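# Hang power strip on two screws by keyhole slots

## Task

Mount the power strip on the two screws through its keyhole slots, with the narrow end of each slot pointing up, so that it stays level and hangs unsupported after the robot lets go.

## Robot and tools

Robot: two arms, left_arm and right_arm, each a six-joint arm with a parallel two-finger gripper and a camera on its wrist. Each gripper's fingers point along its own +z axis and close along its y axis. The reported end_effector_position is the spot between the finger pads, roughly 1 cm short of the fingertips. Base roots: left_arm near (-0.011, +0.349, +0.004) m, right_arm near (+0.030, -0.235, +0.025) m.

Frame: all positions, orientations and offsets use the scene frame. Its origin is at table-top height, halfway between the arms; +x points out over the table, +y toward left_arm, +z up. Arm names do not match left and right in the images. A camera stand sits behind the arms. Cameras: cam_head_left, cam_head_right, cam_high, cam_low, cam_left_wrist, cam_right_wrist (each 896x504).

Row layout (both motion tools): a row is one flat list of 14 numbers, each in [-1, 1], always covering both arms even if one is idle: dx, dy, dz, rx, ry, rz, opening for left_arm, then the same seven for right_arm. dx, dy, dz are an offset along scene axes; rx, ry, rz form one rotation vector, turning the gripper about its own Hand target position. Scale: 1.0 equals 0.6 m or 180 degrees. These six are offsets measured from that arm's Hand target at the moment the call begins, never from the previous row, and never absolute positions; repeating an offset moves the arm further. All six zero re-requests the current Hand target. Opening is absolute, not an offset: +1 fully open (0.094 m), -1 closed. A 0 there is a real command, so resend the present value to leave a gripper unchanged.

execute_actions(actions, cameras): actions is a list of actions; each action is a table of up to 15 rows, one per 1/30 s step, and a short table repeats its final row until 15 steps pass. Images come back only when actions is empty or cameras names them (["all"] for every camera, [] for none). An unknown camera name invalidates the call.

move(target, speed, blend, opening_speed, grip_force, blocking, cameras): drives each gripper in a straight line toward its pose. target is one 14-number row or a list of up to 15 rows; every row counts from the same starting Hand targets. speed is path top speed in m/s, 0.002 to 2.9 (default 0.25), one value or one per target; rotation limited to twice that in rad/s. blend, in metres, rounds corners in a list (0 means stop at each point). opening_speed is the finger rate per second on the -1..+1 scale, at least 0.2; use it to close gently. grip_force is the pad force limit in newtons, 10 to 50, per arm or shared; it persists, and low values close slowly. blocking=false returns after about 0.5 s while motion continues. Paths do not avoid obstacles or the other arm; a run is capped at 10 s. The result adds a move: line: done (within 10 mm and 2 degrees), off_target, moving, held (a check blocked a step or the clearance check halted the move) or fault; limits=paced means a commanded pose was clipped, limits=held means steps were withheld.

wait(seconds 0 to 10, cameras): lets time pass holding commands; returns early if a running move ends. stop(cameras): brakes a running move. zoom_image(camera, region [x0, y0, x1, y1] in pixels, at most 504 by 504): enlarges part of a camera's latest image. read_manual(section): only licence texts. finished_scene(scene): ends the current scene, giving its number; irreversible, so call it only once the strip hangs unaided.

Results: per arm, end_effector_position (m) and end_effector_quat_wxyz in the scene frame, Hand target (the last commanded pose after clipping, the base for the next offsets), Joint positions (last value is the measured opening in metres), joint velocities (may be summarised as within noise), joint torques (include arm weight; joints 1 to 3 wrap at ±28 N m), grip_measured (opening on the command scale, up to about 2.5 mm wide when empty, a few mm narrower than a squeezed hard part), grip_effort_nm (motor effort, negative closing; not pad force), Tool commands, and motor temperatures. Expect a gripper to rest a few centimetres short of its command from friction and weight; this is not contact. To close a persisting gap, send the missing distance as an extra offset. Orientation commands are clipped to 40 degrees from the measured orientation per step.

Cautions: keep the two arms, grippers and wrist cameras apart; a moderate collision between arms can fail the scene, and gripping the other arm's fingers counts. Any contact of a wrist-camera cable counts as touching. Avoid fast contacts, pressing far beyond a contact, dropping or releasing a moving strip, and anything leaving the table. Steer around an arm's own base rather than close past it. Holding loads, stretching out or pushing at unreachable poses heats motors: MOTOR HOT appears at 75 °C, an OVER-TEMPERATURE FAULT at 90 °C folds that arm away for good, and at 100 °C it collapses. Loose objects may get nudged occasionally. To release, command an opening clearly above grip_measured.

Each tool is called after "Call:" by a JSON object that holds its "api" and its "payload".

## Session

Call:
{"api": "execute_actions", "payload": {"actions": []}}

Scene clock: 0.00 s.
left_arm: end_effector_position=(+0.3733, +0.1807, +0.0660) grip_measured=+1.000 grip_effort_nm=n/a end_effector_quat_wxyz=(+0.304, +0.067, +0.948, -0.063) | right_arm: end_effector_position=(+0.3619, -0.1337, +0.0616) grip_measured=+1.000 grip_effort_nm=n/a end_effector_quat_wxyz=(+0.378, +0.062, +0.923, +0.027)
Joint positions: left_arm=[-0.453 1.685 0.966 -0.229 -0.111 -0.287 0.094] | right_arm=[0.473 1.456 0.513 0.099 0.31 0.468 0.094]
Joint velocities: within noise
Joint torques (N m): no reading
Motor temperatures (°C): left_arm=[27 29 33 41 30 29 30] | right_arm=[30 30 33 38 26 26 24]
Heat: left arm: 41 °C; right arm: 38 °C.
Hand target: left_arm +0.3778, +0.1791, +0.0753; +0.316, +0.065, +0.944, -0.067 | right_arm +0.3644, -0.1336, +0.0660; +0.384, +0.063, +0.921, +0.027
Tool commands: left_gripper/opening=+1.0 right_gripper/opening=+1.0

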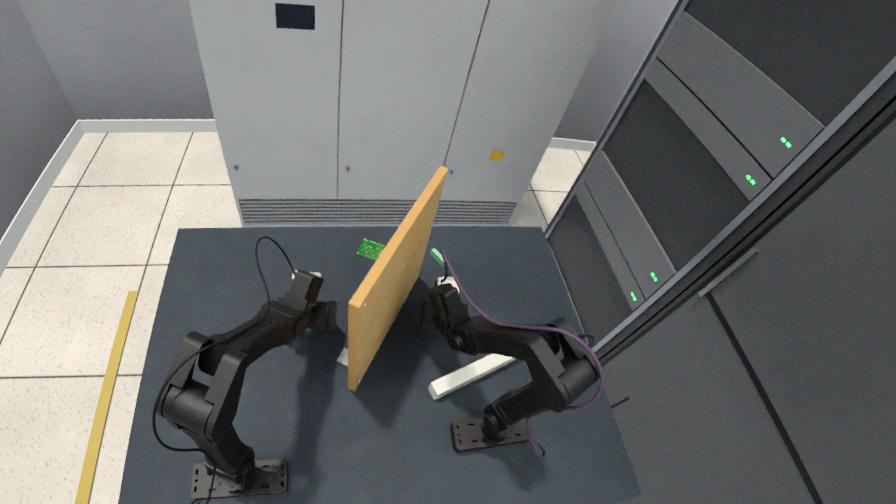

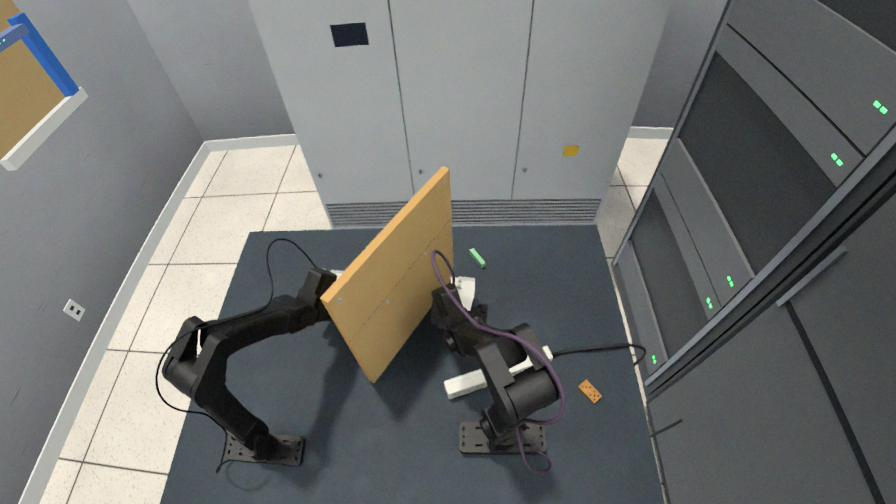

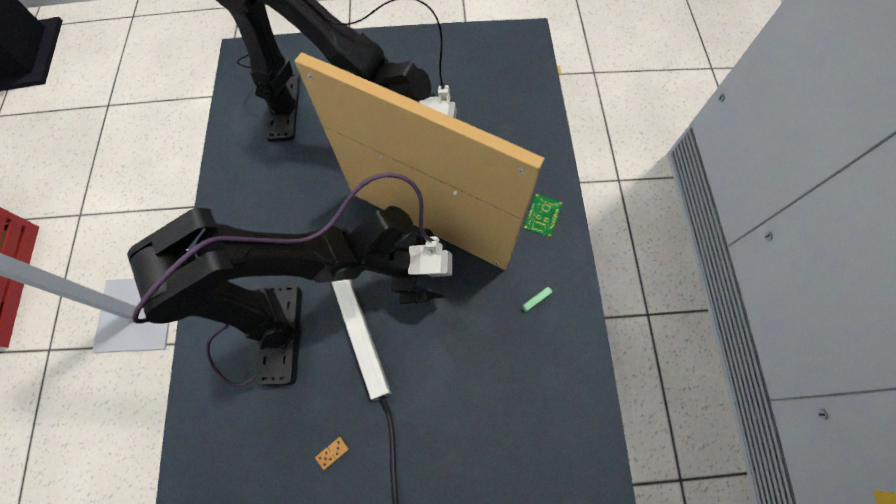

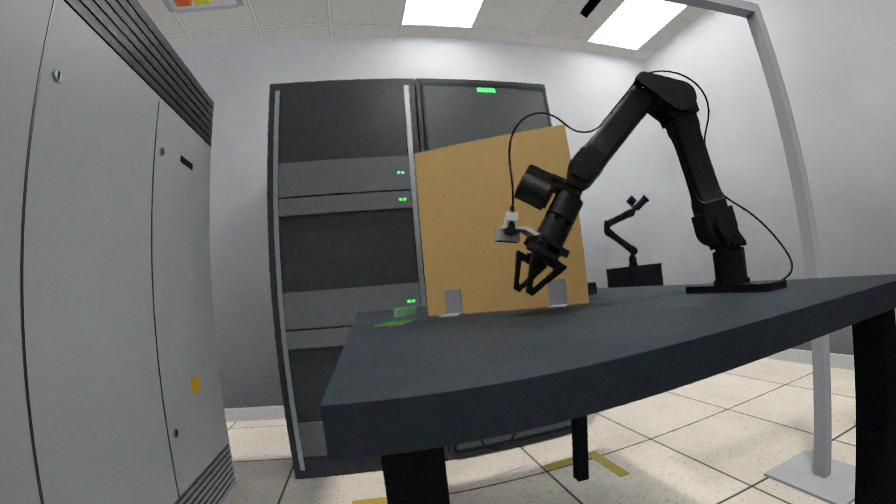

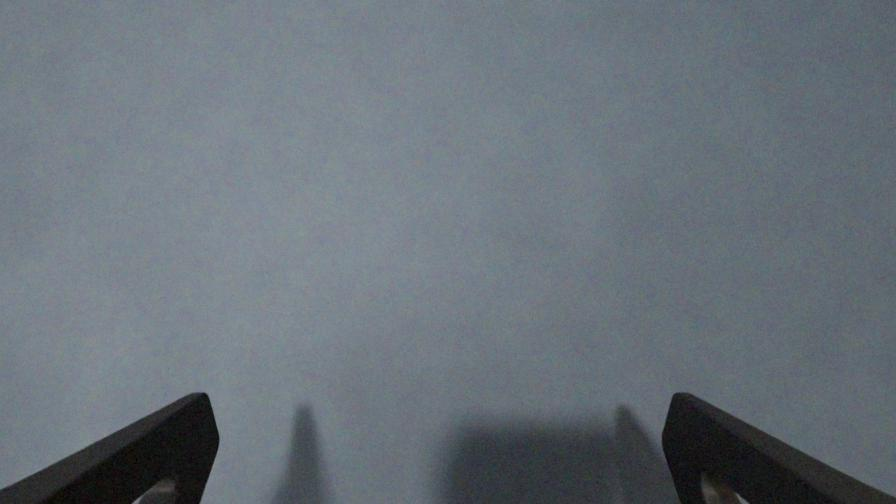

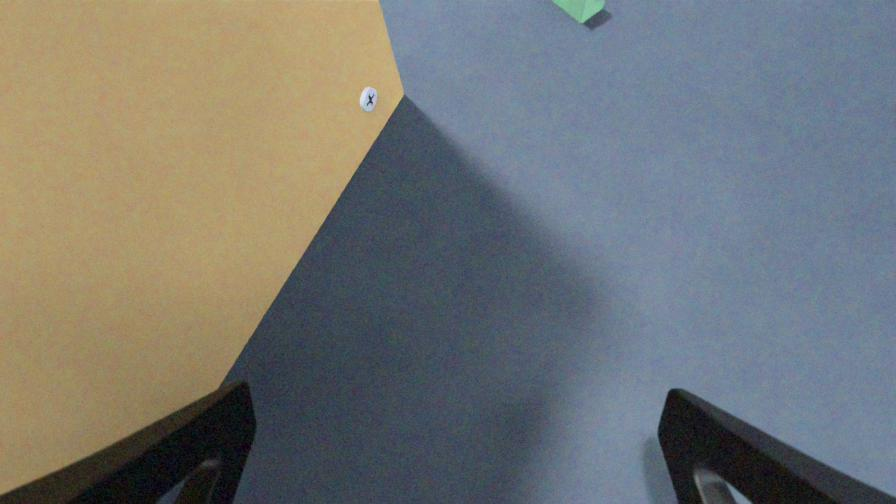

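Call:
{"api": "zoom_image", "payload": {"camera": "cam_high", "region": [280, 40, 580, 290]}}

Call:
{"api": "zoom_image", "payload": {"camera": "cam_head_right", "region": [310, 150, 490, 400]}}

Call:
{"api": "zoom_image", "payload": {"camera": "cam_head_left", "region": [330, 150, 480, 400]}}

Call:
{"api": "zoom_image", "payload": {"camera": "cam_high", "region": [280, 250, 460, 420]}}

Call:
{"api": "zoom_image", "payload": {"camera": "cam_head_right", "region": [430, 320, 660, 420]}}

Scaled by 1.680 from the camera's 896x504 image, which has a finer 1280x720 frame.

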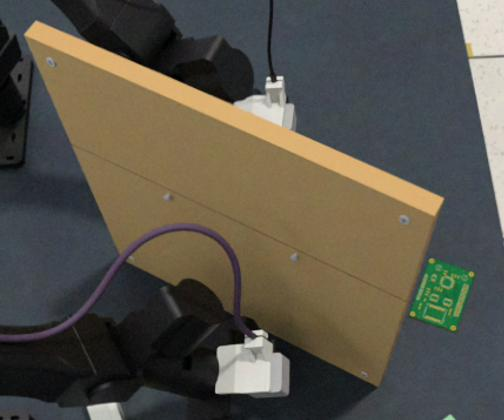

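Scaled by 2.016 from the camera's 896x504 image, which has a finer 1280x720 frame.

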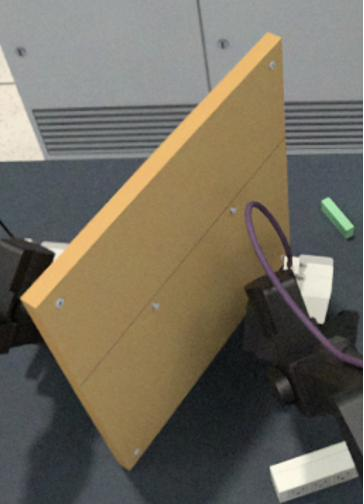

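Scaled by 2.016 from the camera's 896x504 image, which has a finer 1280x720 frame.

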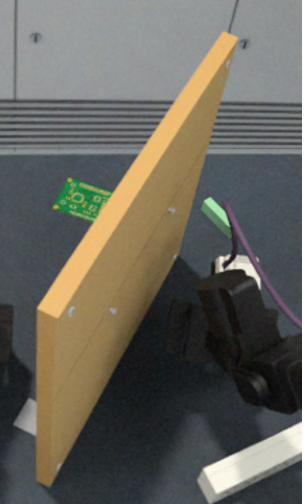

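Scaled by 2.800 from the camera's 896x504 image, which has a finer 1280x720 frame.

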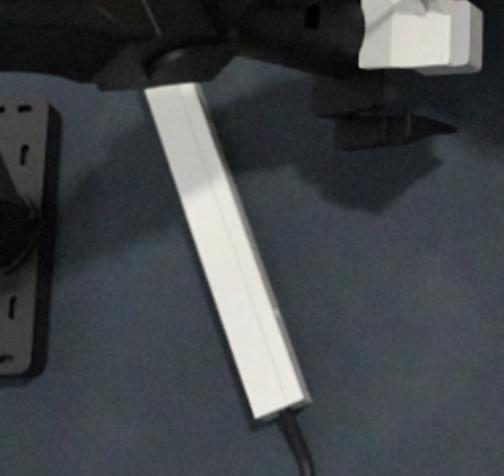

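Scaled by 2.191 from the camera's 896x504 image, which has a finer 1280x720 frame.

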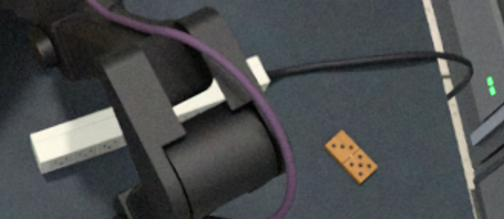

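Call:
{"api": "zoom_image", "payload": {"camera": "cam_head_right", "region": [435, 345, 525, 405]}}

Call:
{"api": "zoom_image", "payload": {"camera": "cam_head_left", "region": [420, 340, 530, 405]}}

Call:
{"api": "zoom_image", "payload": {"camera": "cam_high", "region": [325, 275, 395, 345]}}

Call:
{"api": "zoom_image", "payload": {"camera": "cam_high", "region": [335, 335, 405, 405]}}

Scaled by 5.600 from the camera's 896x504 image, which has a finer 1280x720 frame.

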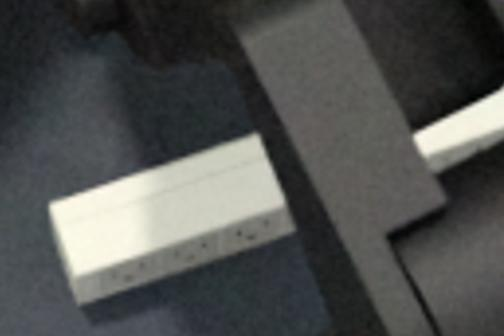

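Scaled by 4.582 from the camera's 896x504 image, which has a finer 1280x720 frame.

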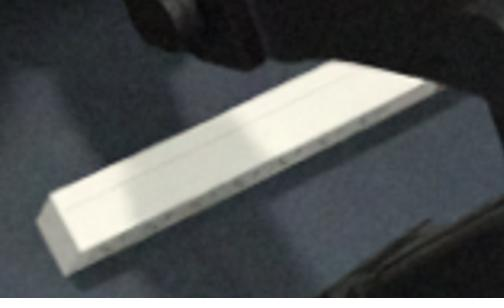

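Scaled by 7.200 from the camera's 896x504 image, which has a finer 1280x720 frame.

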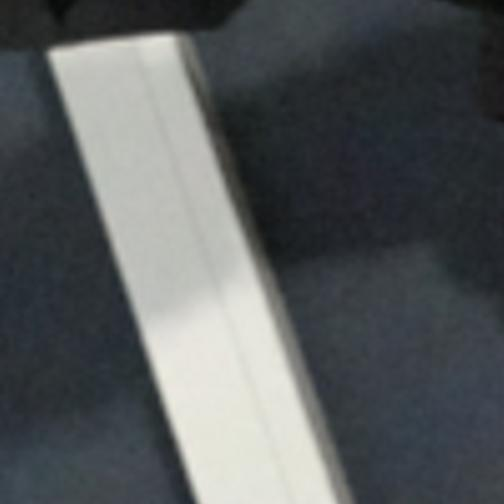

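Scaled by 7.200 from the camera's 896x504 image, which has a finer 1280x720 frame.

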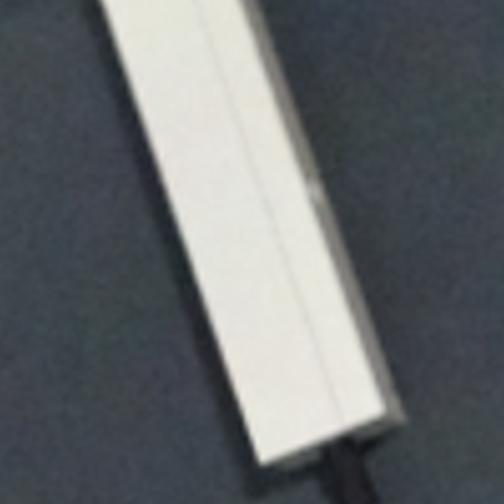

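Call:
{"api": "move", "payload": {"target": [0,0,0,0,0,0,1, -0.1357,-0.104,0.09,-0.063,0.357,0.0989,1], "speed": 0.3, "cameras": ["cam_right_wrist"]}}

Scene clock: 34.33 s.
left_arm: end_effector_position=(+0.3733, +0.1807, +0.0660) grip_measured=+1.000 grip_effort_nm=0.00 end_effector_quat_wxyz=(+0.304, +0.067, +0.948, -0.063) | right_arm: end_effector_position=(+0.2793, -0.1943, +0.1175) grip_measured=+1.000 grip_effort_nm=0.00 end_effector_quat_wxyz=(-0.164, -0.103, +0.980, -0.039)
Joint positions: left_arm=[-0.453 1.685 0.966 -0.229 -0.111 -0.287 0.094] | right_arm=[0.213 1.827 1.408 -1.487 0.047 -0.009 0.094]
Joint torques (N m): left_arm=[-0.03 -7.36 7.5 1.36 -0.13 0.03] | right_arm=[-0.44 -6.87 7.45 -0.27 0.09 -0.05]
Motor temperatures (°C): left_arm=[27 30 39 42 29 28 29] | right_arm=[30 31 36 39 26 25 24]
Heat: left arm: 42 °C; right arm: 39 °C.
Hand target: left_arm +0.3778, +0.1791, +0.0753; +0.316, +0.065, +0.944, -0.067 | right_arm +0.2829, -0.1960, +0.1200; -0.166, -0.104, +0.980, -0.041
Off the commanded pose: left_arm 0.010 m, 1 deg | right_arm 0.005 m, 0 deg.
move: done
camera_calibration:
cam_right_wrist: T_world_to_cam=[[0.221826, -0.974988, 0.0138137, -0.248114], [-0.707433, -0.151171, 0.690424, 0.123275], [-0.671067, -0.162926, -0.723273, 0.330723], [0, 0, 0, 1]] pos_world=[0.364184, -0.169389, 0.157519]
Images, in order (width x height): cam_right_wrist 896x504.

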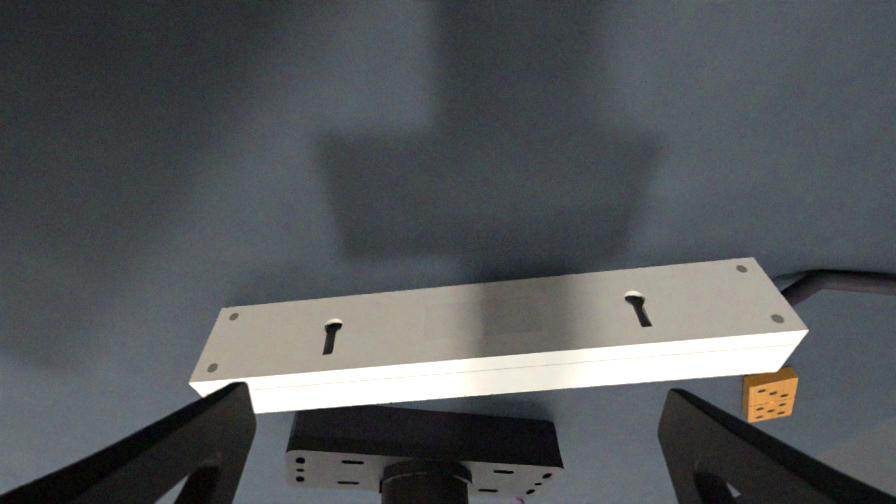

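Call:
{"api": "zoom_image", "payload": {"camera": "cam_right_wrist", "region": [300, 290, 380, 370]}}

Call:
{"api": "zoom_image", "payload": {"camera": "cam_right_wrist", "region": [600, 270, 680, 350]}}

Call:
{"api": "zoom_image", "payload": {"camera": "cam_right_wrist", "region": [180, 290, 320, 430]}}

Call:
{"api": "zoom_image", "payload": {"camera": "cam_right_wrist", "region": [690, 240, 830, 380]}}

Scaled by 6.300 from the camera's 896x504 image, which has a finer 1280x720 frame.

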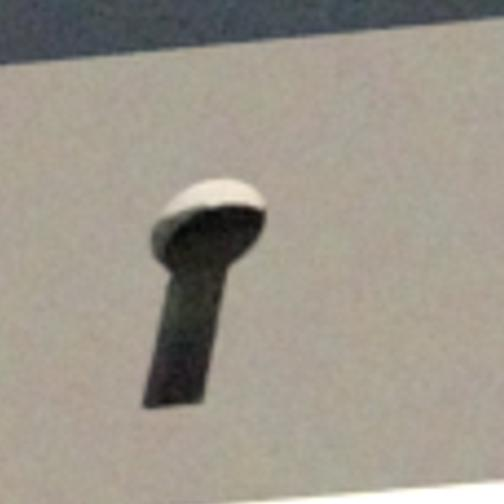

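Scaled by 6.300 from the camera's 896x504 image, which has a finer 1280x720 frame.

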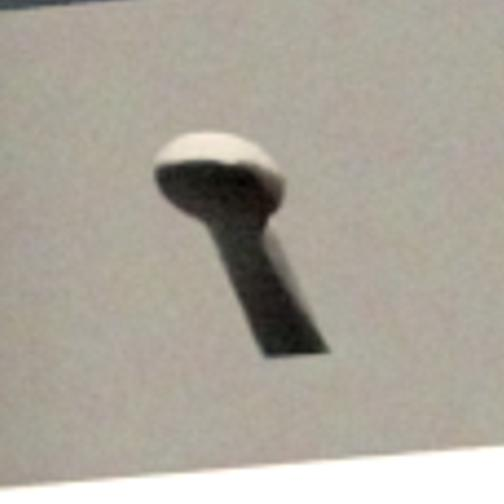

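Scaled by 3.600 from the camera's 896x504 image, which has a finer 1280x720 frame.

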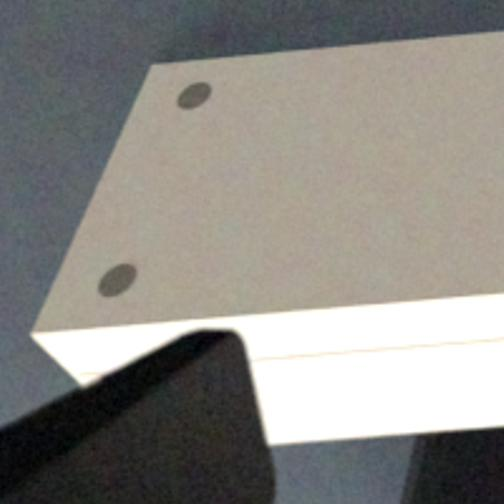

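Scaled by 3.600 from the camera's 896x504 image, which has a finer 1280x720 frame.

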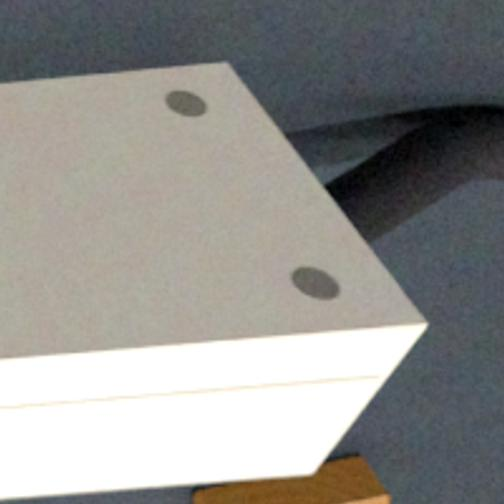

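Call:
{"api": "move", "payload": {"target": [[0,0,0,0,0,0,1, -0.0048,0.06,0.2167,0.2534,-0.0873,-0.134,1],[0,0,0,0,0,0,1, 0.0047,0.1832,0.205,0.5068,-0.1745,-0.2681,1]], "speed": 0.35, "blend": [0.03,0], "cameras": ["cam_right_wrist","cam_head_right","cam_high"]}}

Scene clock: 67.50 s.
left_arm: end_effector_position=(+0.3733, +0.1807, +0.0660) grip_measured=+1.000 grip_effort_nm=0.00 end_effector_quat_wxyz=(+0.304, +0.067, +0.948, -0.063) | right_arm: end_effector_position=(+0.2861, -0.0865, +0.2450) grip_measured=+1.000 grip_effort_nm=-0.01 end_effector_quat_wxyz=(+0.184, +0.191, +0.682, +0.681)
Joint positions: left_arm=[-0.453 1.685 0.966 -0.229 -0.111 -0.287 0.094] | right_arm=[-0.024 0.957 0.252 0.696 -1.078 1.572 0.094]
Joint torques (N m): left_arm=[-0.03 -7.36 7.49 1.36 -0.13 0.03] | right_arm=[0.38 -0.85 5.27 1.88 0.05 -0.03]
Heat: left arm: 41 °C; right arm: 37 °C.
Hand target: left_arm +0.3778, +0.1791, +0.0753; +0.316, +0.065, +0.944, -0.067 | right_arm +0.2857, -0.0860, +0.2429; +0.189, +0.189, +0.681, +0.681
Off the commanded pose: left_arm 0.010 m, 1 deg | right_arm 0.002 m, 1 deg.
move: done
camera_calibration:
cam_right_wrist: T_world_to_cam=[[0.0165474, 0.0135734, -0.999771, 0.246314], [-0.993688, 0.111177, -0.0149373, 0.333737], [0.110949, 0.993708, 0.0153274, 0.140475], [0, 0, 0, 1]] pos_world=[0.311969, -0.180038, 0.24909]
Images, in order (width x height): cam_head_right 896x504, cam_high 896x504, cam_right_wrist 896x504.

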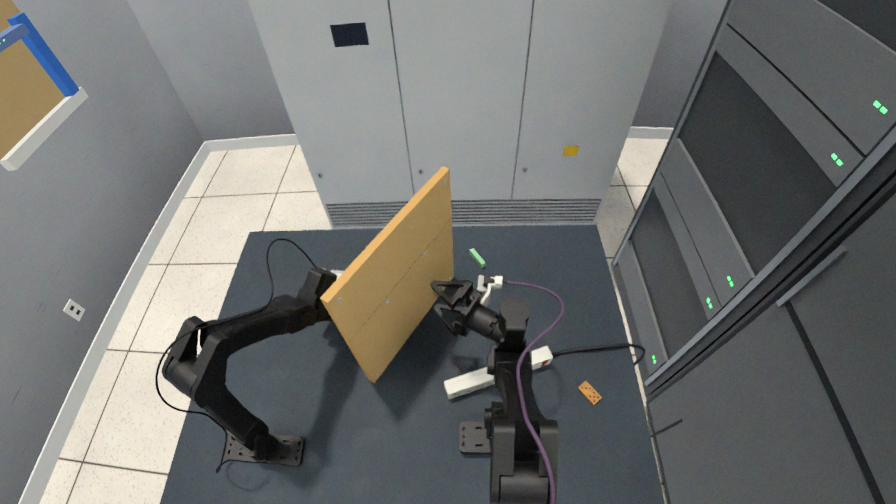

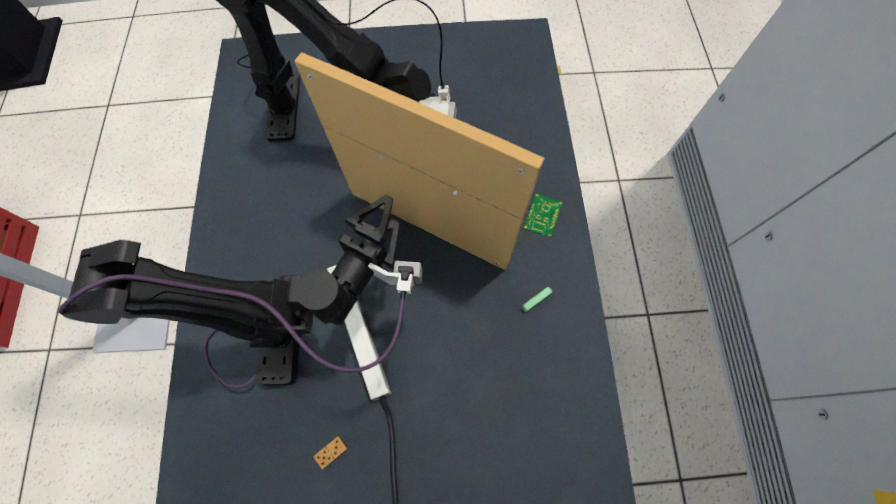

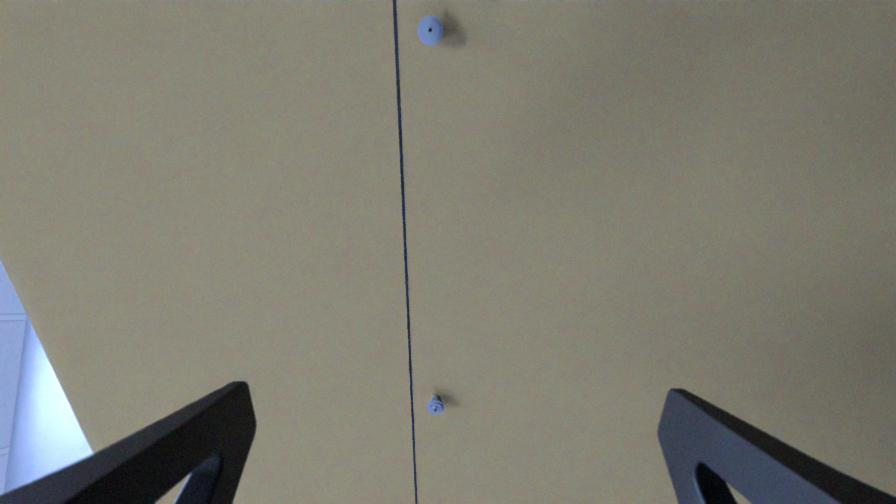

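Call:
{"api": "zoom_image", "payload": {"camera": "cam_right_wrist", "region": [390, 0, 480, 70]}}

Call:
{"api": "zoom_image", "payload": {"camera": "cam_right_wrist", "region": [390, 370, 480, 440]}}

Call:
{"api": "zoom_image", "payload": {"camera": "cam_high", "region": [360, 130, 480, 230]}}

Call:
{"api": "zoom_image", "payload": {"camera": "cam_head_right", "region": [320, 240, 440, 340]}}

Scaled by 5.600 from the camera's 896x504 image, which has a finer 1280x720 frame.

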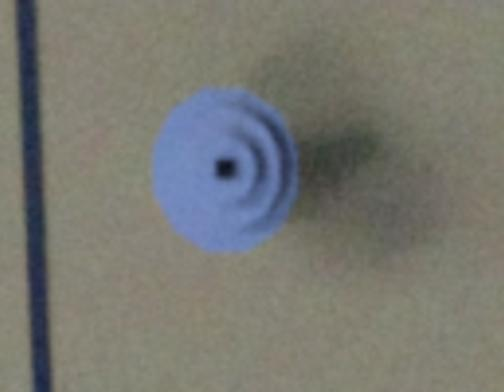

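Scaled by 5.600 from the camera's 896x504 image, which has a finer 1280x720 frame.

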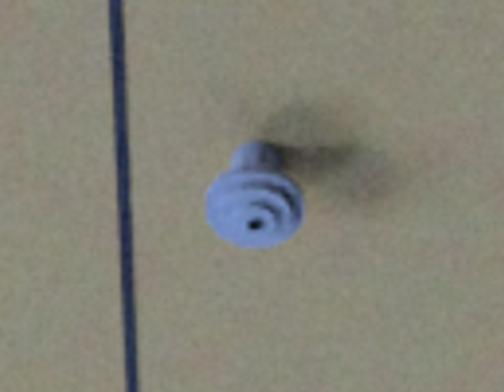

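Scaled by 4.200 from the camera's 896x504 image, which has a finer 1280x720 frame.

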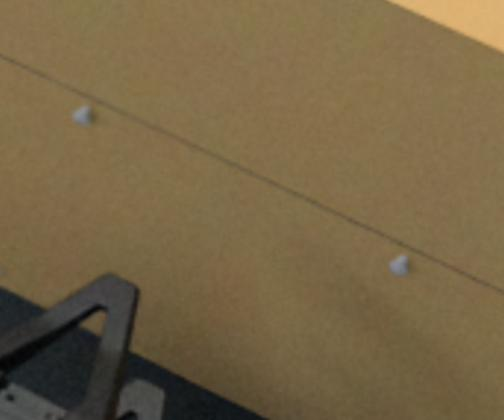

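Scaled by 4.200 from the camera's 896x504 image, which has a finer 1280x720 frame.

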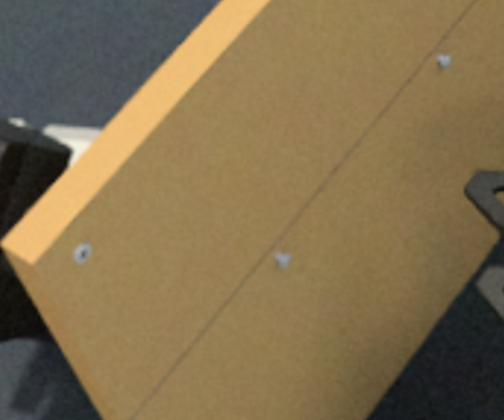

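Call:
{"api": "move", "payload": {"target": [0,0,0,0,0,0,1, 0.1143,-0.0685,0,0,0,0,1], "speed": 0.3, "cameras": ["cam_right_wrist"]}}

Call:
{"api": "zoom_image", "payload": {"camera": "cam_right_wrist", "region": [380, 160, 470, 230]}}

Call:
{"api": "zoom_image", "payload": {"camera": "cam_right_wrist", "region": [380, 420, 470, 490]}}

Scene clock: 72.43 s.
left_arm: end_effector_position=(+0.3733, +0.1807, +0.0660) grip_measured=+1.000 grip_effort_nm=0.00 end_effector_quat_wxyz=(+0.304, +0.067, +0.948, -0.063) | right_arm: end_effector_position=(+0.3514, -0.1265, +0.2362) grip_measured=+1.000 grip_effort_nm=-0.01 end_effector_quat_wxyz=(+0.179, +0.204, +0.682, +0.680)
Joint positions: left_arm=[-0.453 1.685 0.966 -0.229 -0.111 -0.287 0.094] | right_arm=[-0.18 1.37 0.437 0.898 -1.223 1.571 0.094]
Joint torques (N m): left_arm=[-0.03 -7.36 7.5 1.36 -0.13 0.04] | right_arm=[0.06 -3.33 7.21 1.86 -0.11 -0.03]
Heat: left arm: 41 °C; right arm: 38 °C.
Hand target: left_arm +0.3778, +0.1791, +0.0753; +0.316, +0.065, +0.944, -0.067 | right_arm +0.3543, -0.1272, +0.2429; +0.189, +0.189, +0.681, +0.681
Off the commanded pose: left_arm 0.010 m, 1 deg | right_arm 0.007 m, 2 deg.
move: done
camera_calibration:
cam_right_wrist: T_world_to_cam=[[-0.00875668, 0.0192724, -0.999776, 0.246537], [-0.992343, 0.123019, 0.011063, 0.397832], [0.123204, 0.992217, 0.0180476, 0.167944], [0, 0, 0, 1]] pos_world=[0.376253, -0.220329, 0.23905]
Images, in order (width x height): cam_right_wrist 896x504.

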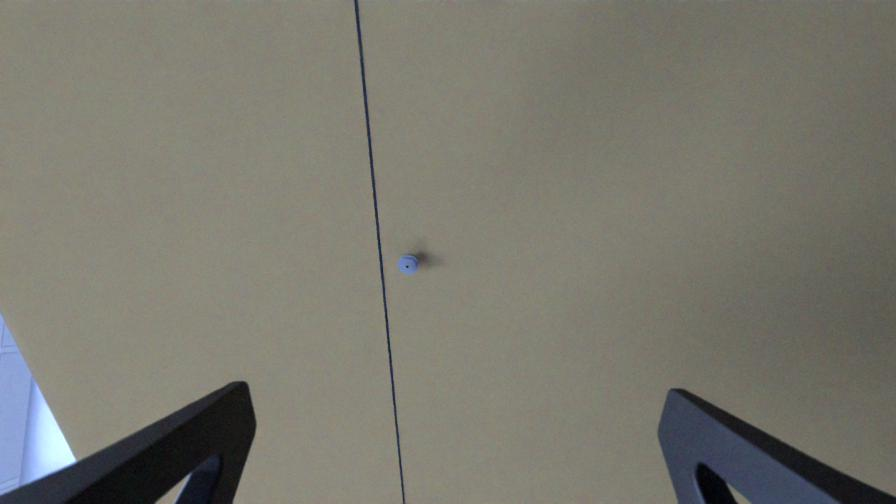

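Scaled by 5.600 from the camera's 896x504 image, which has a finer 1280x720 frame.

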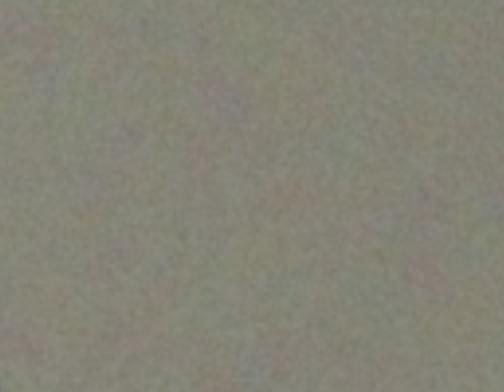

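Scaled by 5.600 from the camera's 896x504 image, which has a finer 1280x720 frame.

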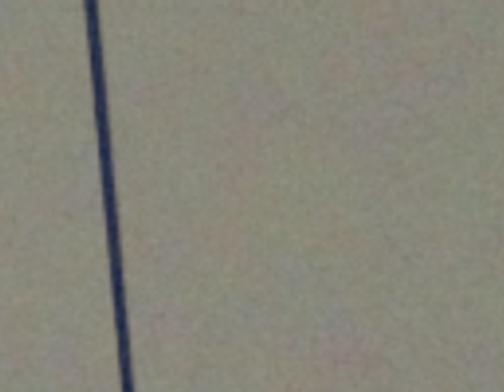

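Call:
{"api": "zoom_image", "payload": {"camera": "cam_right_wrist", "region": [365, 230, 455, 300]}}

Scaled by 5.600 from the camera's 896x504 image, which has a finer 1280x720 frame.

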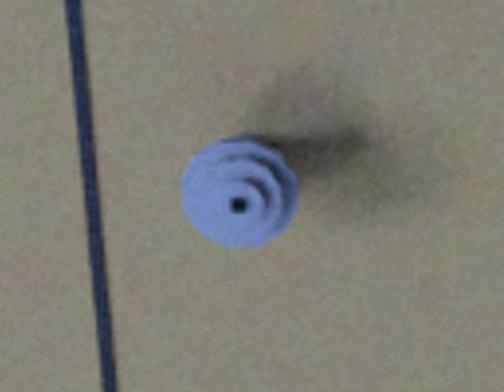

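Call:
{"api": "move", "payload": {"target": [0,0,0,0,0,0,1, -0.2925,-0.1735,-0.2215,-0.3233,0.3914,-0.1689,1], "speed": 0.35, "cameras": ["cam_right_wrist","cam_head_right"]}}

Scene clock: 90.87 s.
left_arm: end_effector_position=(+0.3733, +0.1807, +0.0660) grip_measured=+1.000 grip_effort_nm=0.00 end_effector_quat_wxyz=(+0.304, +0.067, +0.948, -0.063) | right_arm: end_effector_position=(+0.1812, -0.2291, +0.1079) grip_measured=+1.000 grip_effort_nm=-0.01 end_effector_quat_wxyz=(+0.001, +0.572, +0.820, +0.011)
Joint positions: left_arm=[-0.453 1.685 0.966 -0.229 -0.111 -0.287 0.094] | right_arm=[0.035 1.083 0.77 -1.244 -0.016 1.233 0.094]
Joint torques (N m): left_arm=[-0.02 -7.38 7.5 1.36 -0.13 0.03] | right_arm=[0.54 -1.32 6.5 0.37 0.11 0.06]
Heat: left arm: 41 °C; right arm: 38 °C.
Hand target: left_arm +0.3778, +0.1791, +0.0753; +0.316, +0.065, +0.944, -0.067 | right_arm +0.1789, -0.2313, +0.1100; +0.001, +0.573, +0.820, +0.000
Off the commanded pose: left_arm 0.010 m, 1 deg | right_arm 0.004 m, 1 deg.
move: done
camera_calibration:
cam_right_wrist: T_world_to_cam=[[-0.931824, -0.360346, -0.0430694, 0.0958059], [-0.343998, 0.839206, 0.421187, 0.245307], [-0.115629, 0.407288, -0.90595, 0.301969], [0, 0, 0, 1]] pos_world=[0.208576, -0.294329, 0.174375]
Images, in order (width x height): cam_head_right 896x504, cam_right_wrist 896x504.

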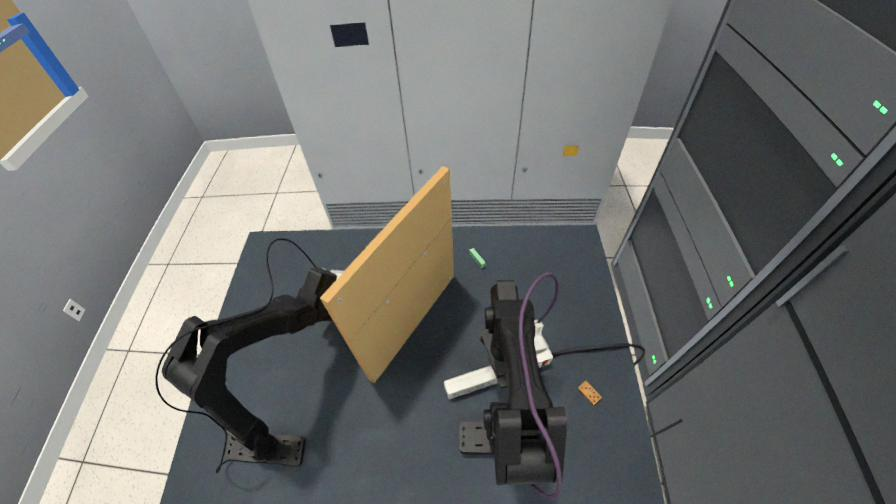

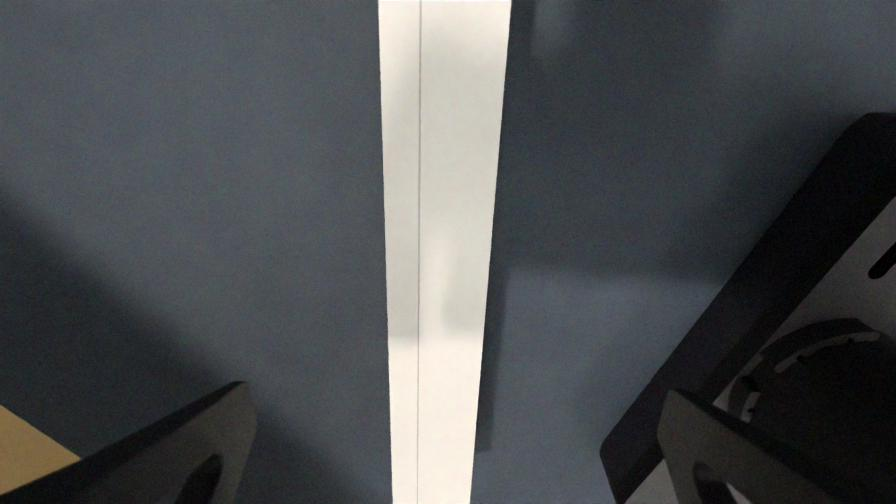

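Call:
{"api": "zoom_image", "payload": {"camera": "cam_right_wrist", "region": [340, 0, 560, 504]}}

Scaled by 1.000.

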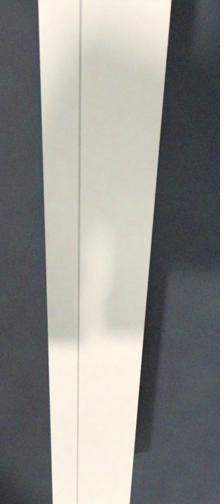

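Call:
{"api": "zoom_image", "payload": {"camera": "cam_right_wrist", "region": [140, 360, 300, 504]}}

Call:
{"api": "zoom_image", "payload": {"camera": "cam_right_wrist", "region": [620, 360, 780, 504]}}

Scaled by 3.150 from the camera's 896x504 image, which has a finer 1280x720 frame.

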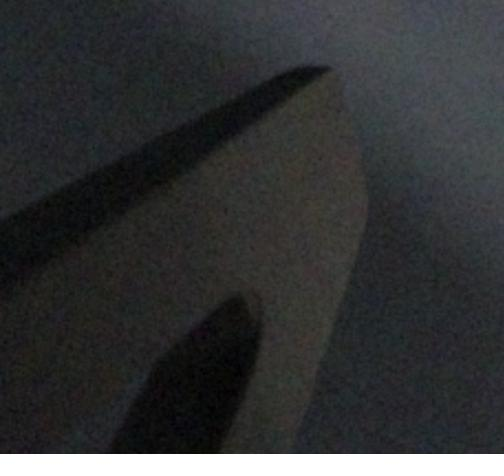

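Scaled by 3.150 from the camera's 896x504 image, which has a finer 1280x720 frame.

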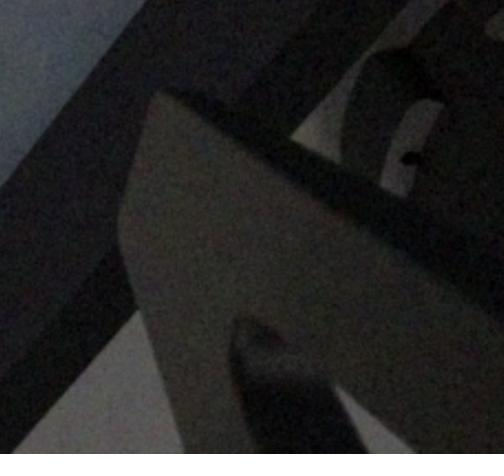

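Call:
{"api": "move", "payload": {"target": [0,0,0,0,0,0,1, 0.0128,-0.0013,-0.1167,-0.0053,0.0045,-0.0072,1], "speed": 0.12, "cameras": ["cam_right_wrist","cam_high"]}}

Scene clock: 106.33 s.
left_arm: end_effector_position=(+0.3733, +0.1807, +0.0660) grip_measured=+1.000 grip_effort_nm=0.00 end_effector_quat_wxyz=(+0.304, +0.067, +0.948, -0.063) | right_arm: end_effector_position=(+0.1870, -0.2298, +0.0433) grip_measured=+1.000 grip_effort_nm=-0.01 end_effector_quat_wxyz=(-0.005, +0.581, +0.814, -0.003)
Joint positions: left_arm=[-0.453 1.685 0.966 -0.229 -0.111 -0.287 0.094] | right_arm=[0.048 1.212 0.578 -0.949 -0.001 1.268 0.094]
Joint torques (N m): left_arm=[-0.03 -7.38 7.49 1.36 -0.13 0.04] | right_arm=[0.51 -1.92 4.3 0.65 0.11 0.04]
Heat: left arm: 41 °C; right arm: 36 °C.
Hand target: left_arm +0.3778, +0.1791, +0.0753; +0.316, +0.065, +0.944, -0.067 | right_arm +0.1866, -0.2320, +0.0400; +0.000, +0.582, +0.813, -0.011
Off the commanded pose: left_arm 0.010 m, 1 deg | right_arm 0.004 m, 1 deg.
move: done
camera_calibration:
cam_right_wrist: T_world_to_cam=[[-0.940712, -0.338955, -0.0130245, 0.103493], [-0.313282, 0.853458, 0.41649, 0.272847], [-0.130056, 0.395878, -0.909047, 0.244724], [0, 0, 0, 1]] pos_world=[0.214663, -0.294665, 0.110175]
Images, in order (width x height): cam_high 896x504, cam_right_wrist 896x504.

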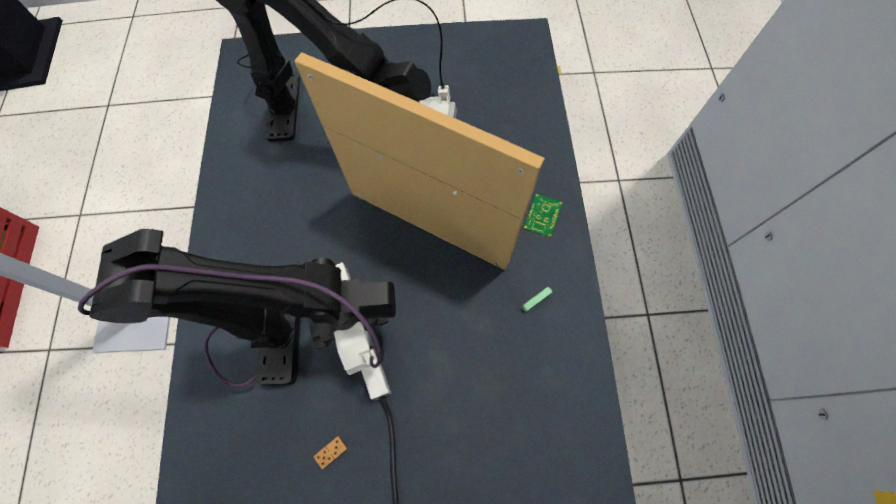

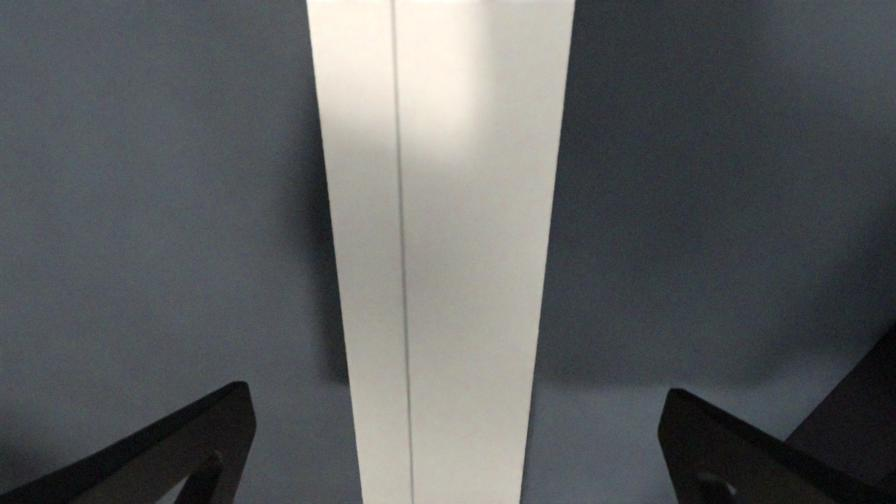

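Call:
{"api": "move", "payload": {"target": [[0,0,0,0,0,0,1, 0.0047,0.0017,-0.01,0,0,0,1],[0,0,0,0,0,0,1, 0.0047,0.0017,-0.01,0,0,0,-0.34]], "speed": 0.1, "grip_force": [50, 30], "opening_speed": 1.0, "cameras": ["cam_right_wrist"]}}

Scene clock: 113.10 s.
left_arm: end_effector_position=(+0.3733, +0.1807, +0.0660) grip_measured=+1.000 grip_effort_nm=0.01 end_effector_quat_wxyz=(+0.304, +0.067, +0.948, -0.063) | right_arm: end_effector_position=(+0.1902, -0.2291, +0.0374) grip_measured=-0.265 grip_effort_nm=-0.63 end_effector_quat_wxyz=(-0.004, +0.582, +0.813, -0.003)
Joint positions: left_arm=[-0.453 1.685 0.966 -0.229 -0.111 -0.287 0.094] | right_arm=[0.053 1.239 0.569 -0.912 0 1.274 0.035]
Joint torques (N m): left_arm=[-0.03 -7.38 7.49 1.36 -0.13 0.03] | right_arm=[0.46 -2.09 4.25 0.68 0.09 0.09]
Heat: left arm: 41 °C; right arm: 36 °C.
Hand target: left_arm +0.3778, +0.1791, +0.0753; +0.316, +0.065, +0.944, -0.067 | right_arm +0.1894, -0.2310, +0.0340; -0.001, +0.582, +0.813, -0.011
Off the commanded pose: left_arm 0.010 m, 1 deg | right_arm 0.004 m, 1 deg.
grip_force (N): 50, 30
move: done
camera_calibration:
cam_right_wrist: T_world_to_cam=[[-0.940951, -0.338276, -0.0134628, 0.106902], [-0.312984, 0.854061, 0.415477, 0.275813], [-0.129048, 0.395157, -0.909504, 0.239063], [0, 0, 0, 1]] pos_world=[0.217765, -0.293866, 0.104274]
Images, in order (width x height): cam_right_wrist 896x504.

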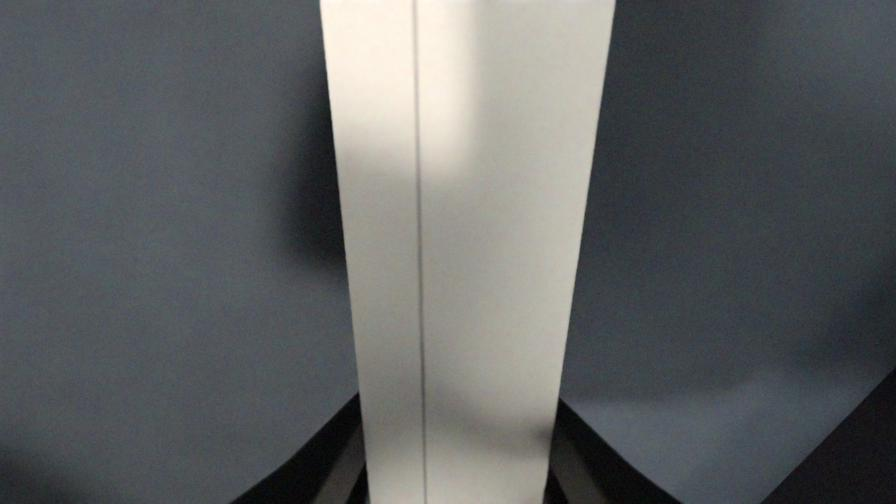

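Call:
{"api": "move", "payload": {"target": [[0,0,0,0,0,0,1, 0,0,0.02,0,0,0,-0.34],[0,0,0,0,0,0,1, 0.0246,0.0084,0.0333,-0.04025,0.1183,0,-0.34],[0,0,0,0,0,0,1, 0.0497,0.0168,0.0233,-0.0805,0.2366,0,-0.34]], "speed": 0.2, "blend": [0.008,0.01,0], "cameras": ["cam_right_wrist","cam_head_right","cam_high"]}}

Scene clock: 119.63 s.
left_arm: end_effector_position=(+0.3733, +0.1807, +0.0660) grip_measured=+1.000 grip_effort_nm=0.01 end_effector_quat_wxyz=(+0.304, +0.067, +0.948, -0.063) | right_arm: end_effector_position=(+0.2228, -0.2215, +0.0419) grip_measured=-0.266 grip_effort_nm=-0.66 end_effector_quat_wxyz=(-0.214, +0.540, +0.756, -0.303)
Joint positions: left_arm=[-0.453 1.685 0.966 -0.229 -0.111 -0.287 0.094] | right_arm=[0.192 2.117 1.262 -1.47 0.113 1.457 0.035]
Joint torques (N m): left_arm=[-0.03 -7.36 7.5 1.36 -0.13 0.04] | right_arm=[1.05 -7.87 5.04 -1.24 0.01 0.11]
Heat: left arm: 40 °C; right arm: 36 °C.
Hand target: left_arm +0.3778, +0.1791, +0.0753; +0.316, +0.065, +0.944, -0.067 | right_arm +0.2193, -0.2209, +0.0480; -0.223, +0.534, +0.750, -0.321
Off the commanded pose: left_arm 0.010 m, 1 deg | right_arm 0.007 m, 2 deg.
grip_force (N): 50, 30
move: done; blend cut to 0.0059 m at target 1
camera_calibration:
cam_right_wrist: T_world_to_cam=[[-0.696088, -0.254105, 0.671485, 0.0756085], [-0.0453208, 0.948959, 0.312126, 0.24329], [-0.716525, 0.186835, -0.672075, 0.319283], [0, 0, 0, 1]] pos_world=[0.29243, -0.271313, 0.0878751]
Images, in order (width x height): cam_head_right 896x504, cam_high 896x504, cam_right_wrist 896x504.

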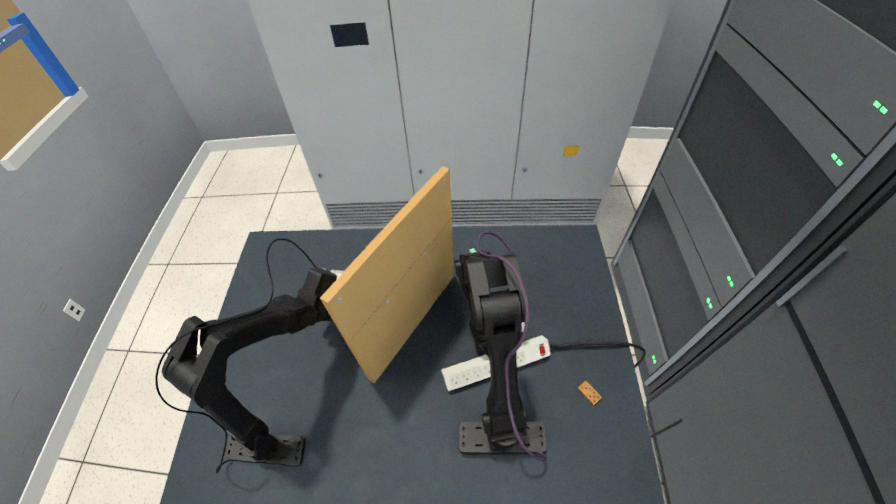

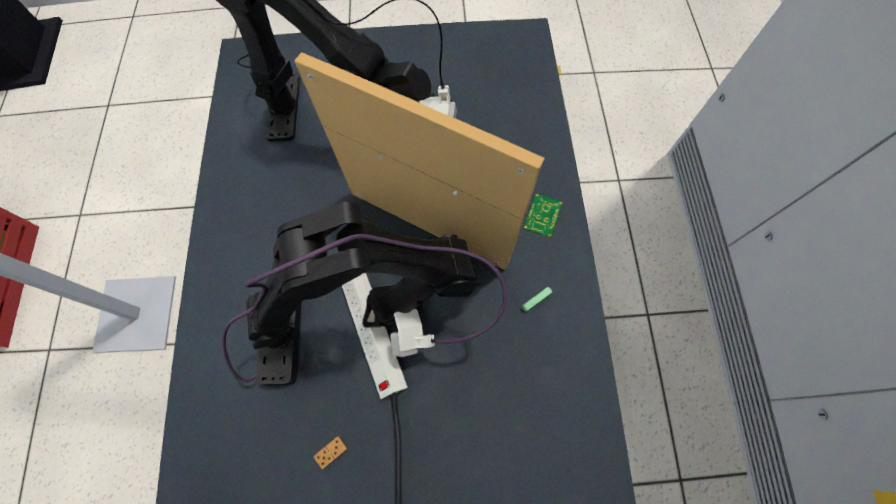

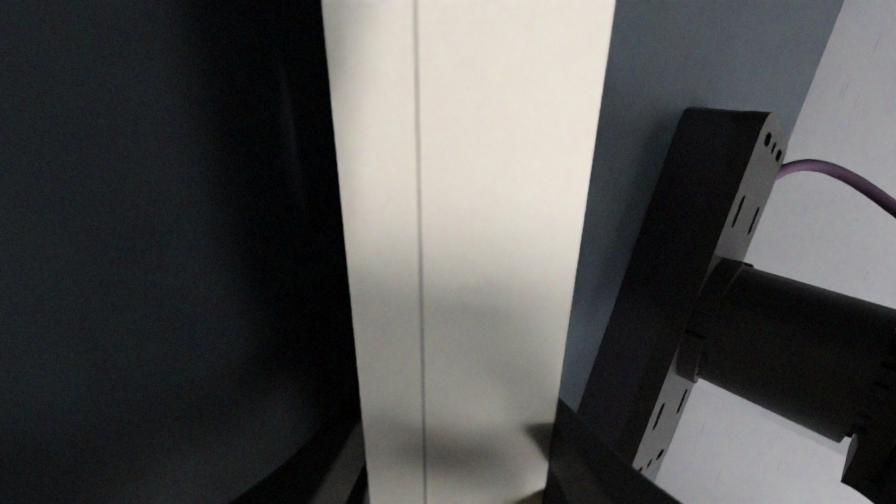

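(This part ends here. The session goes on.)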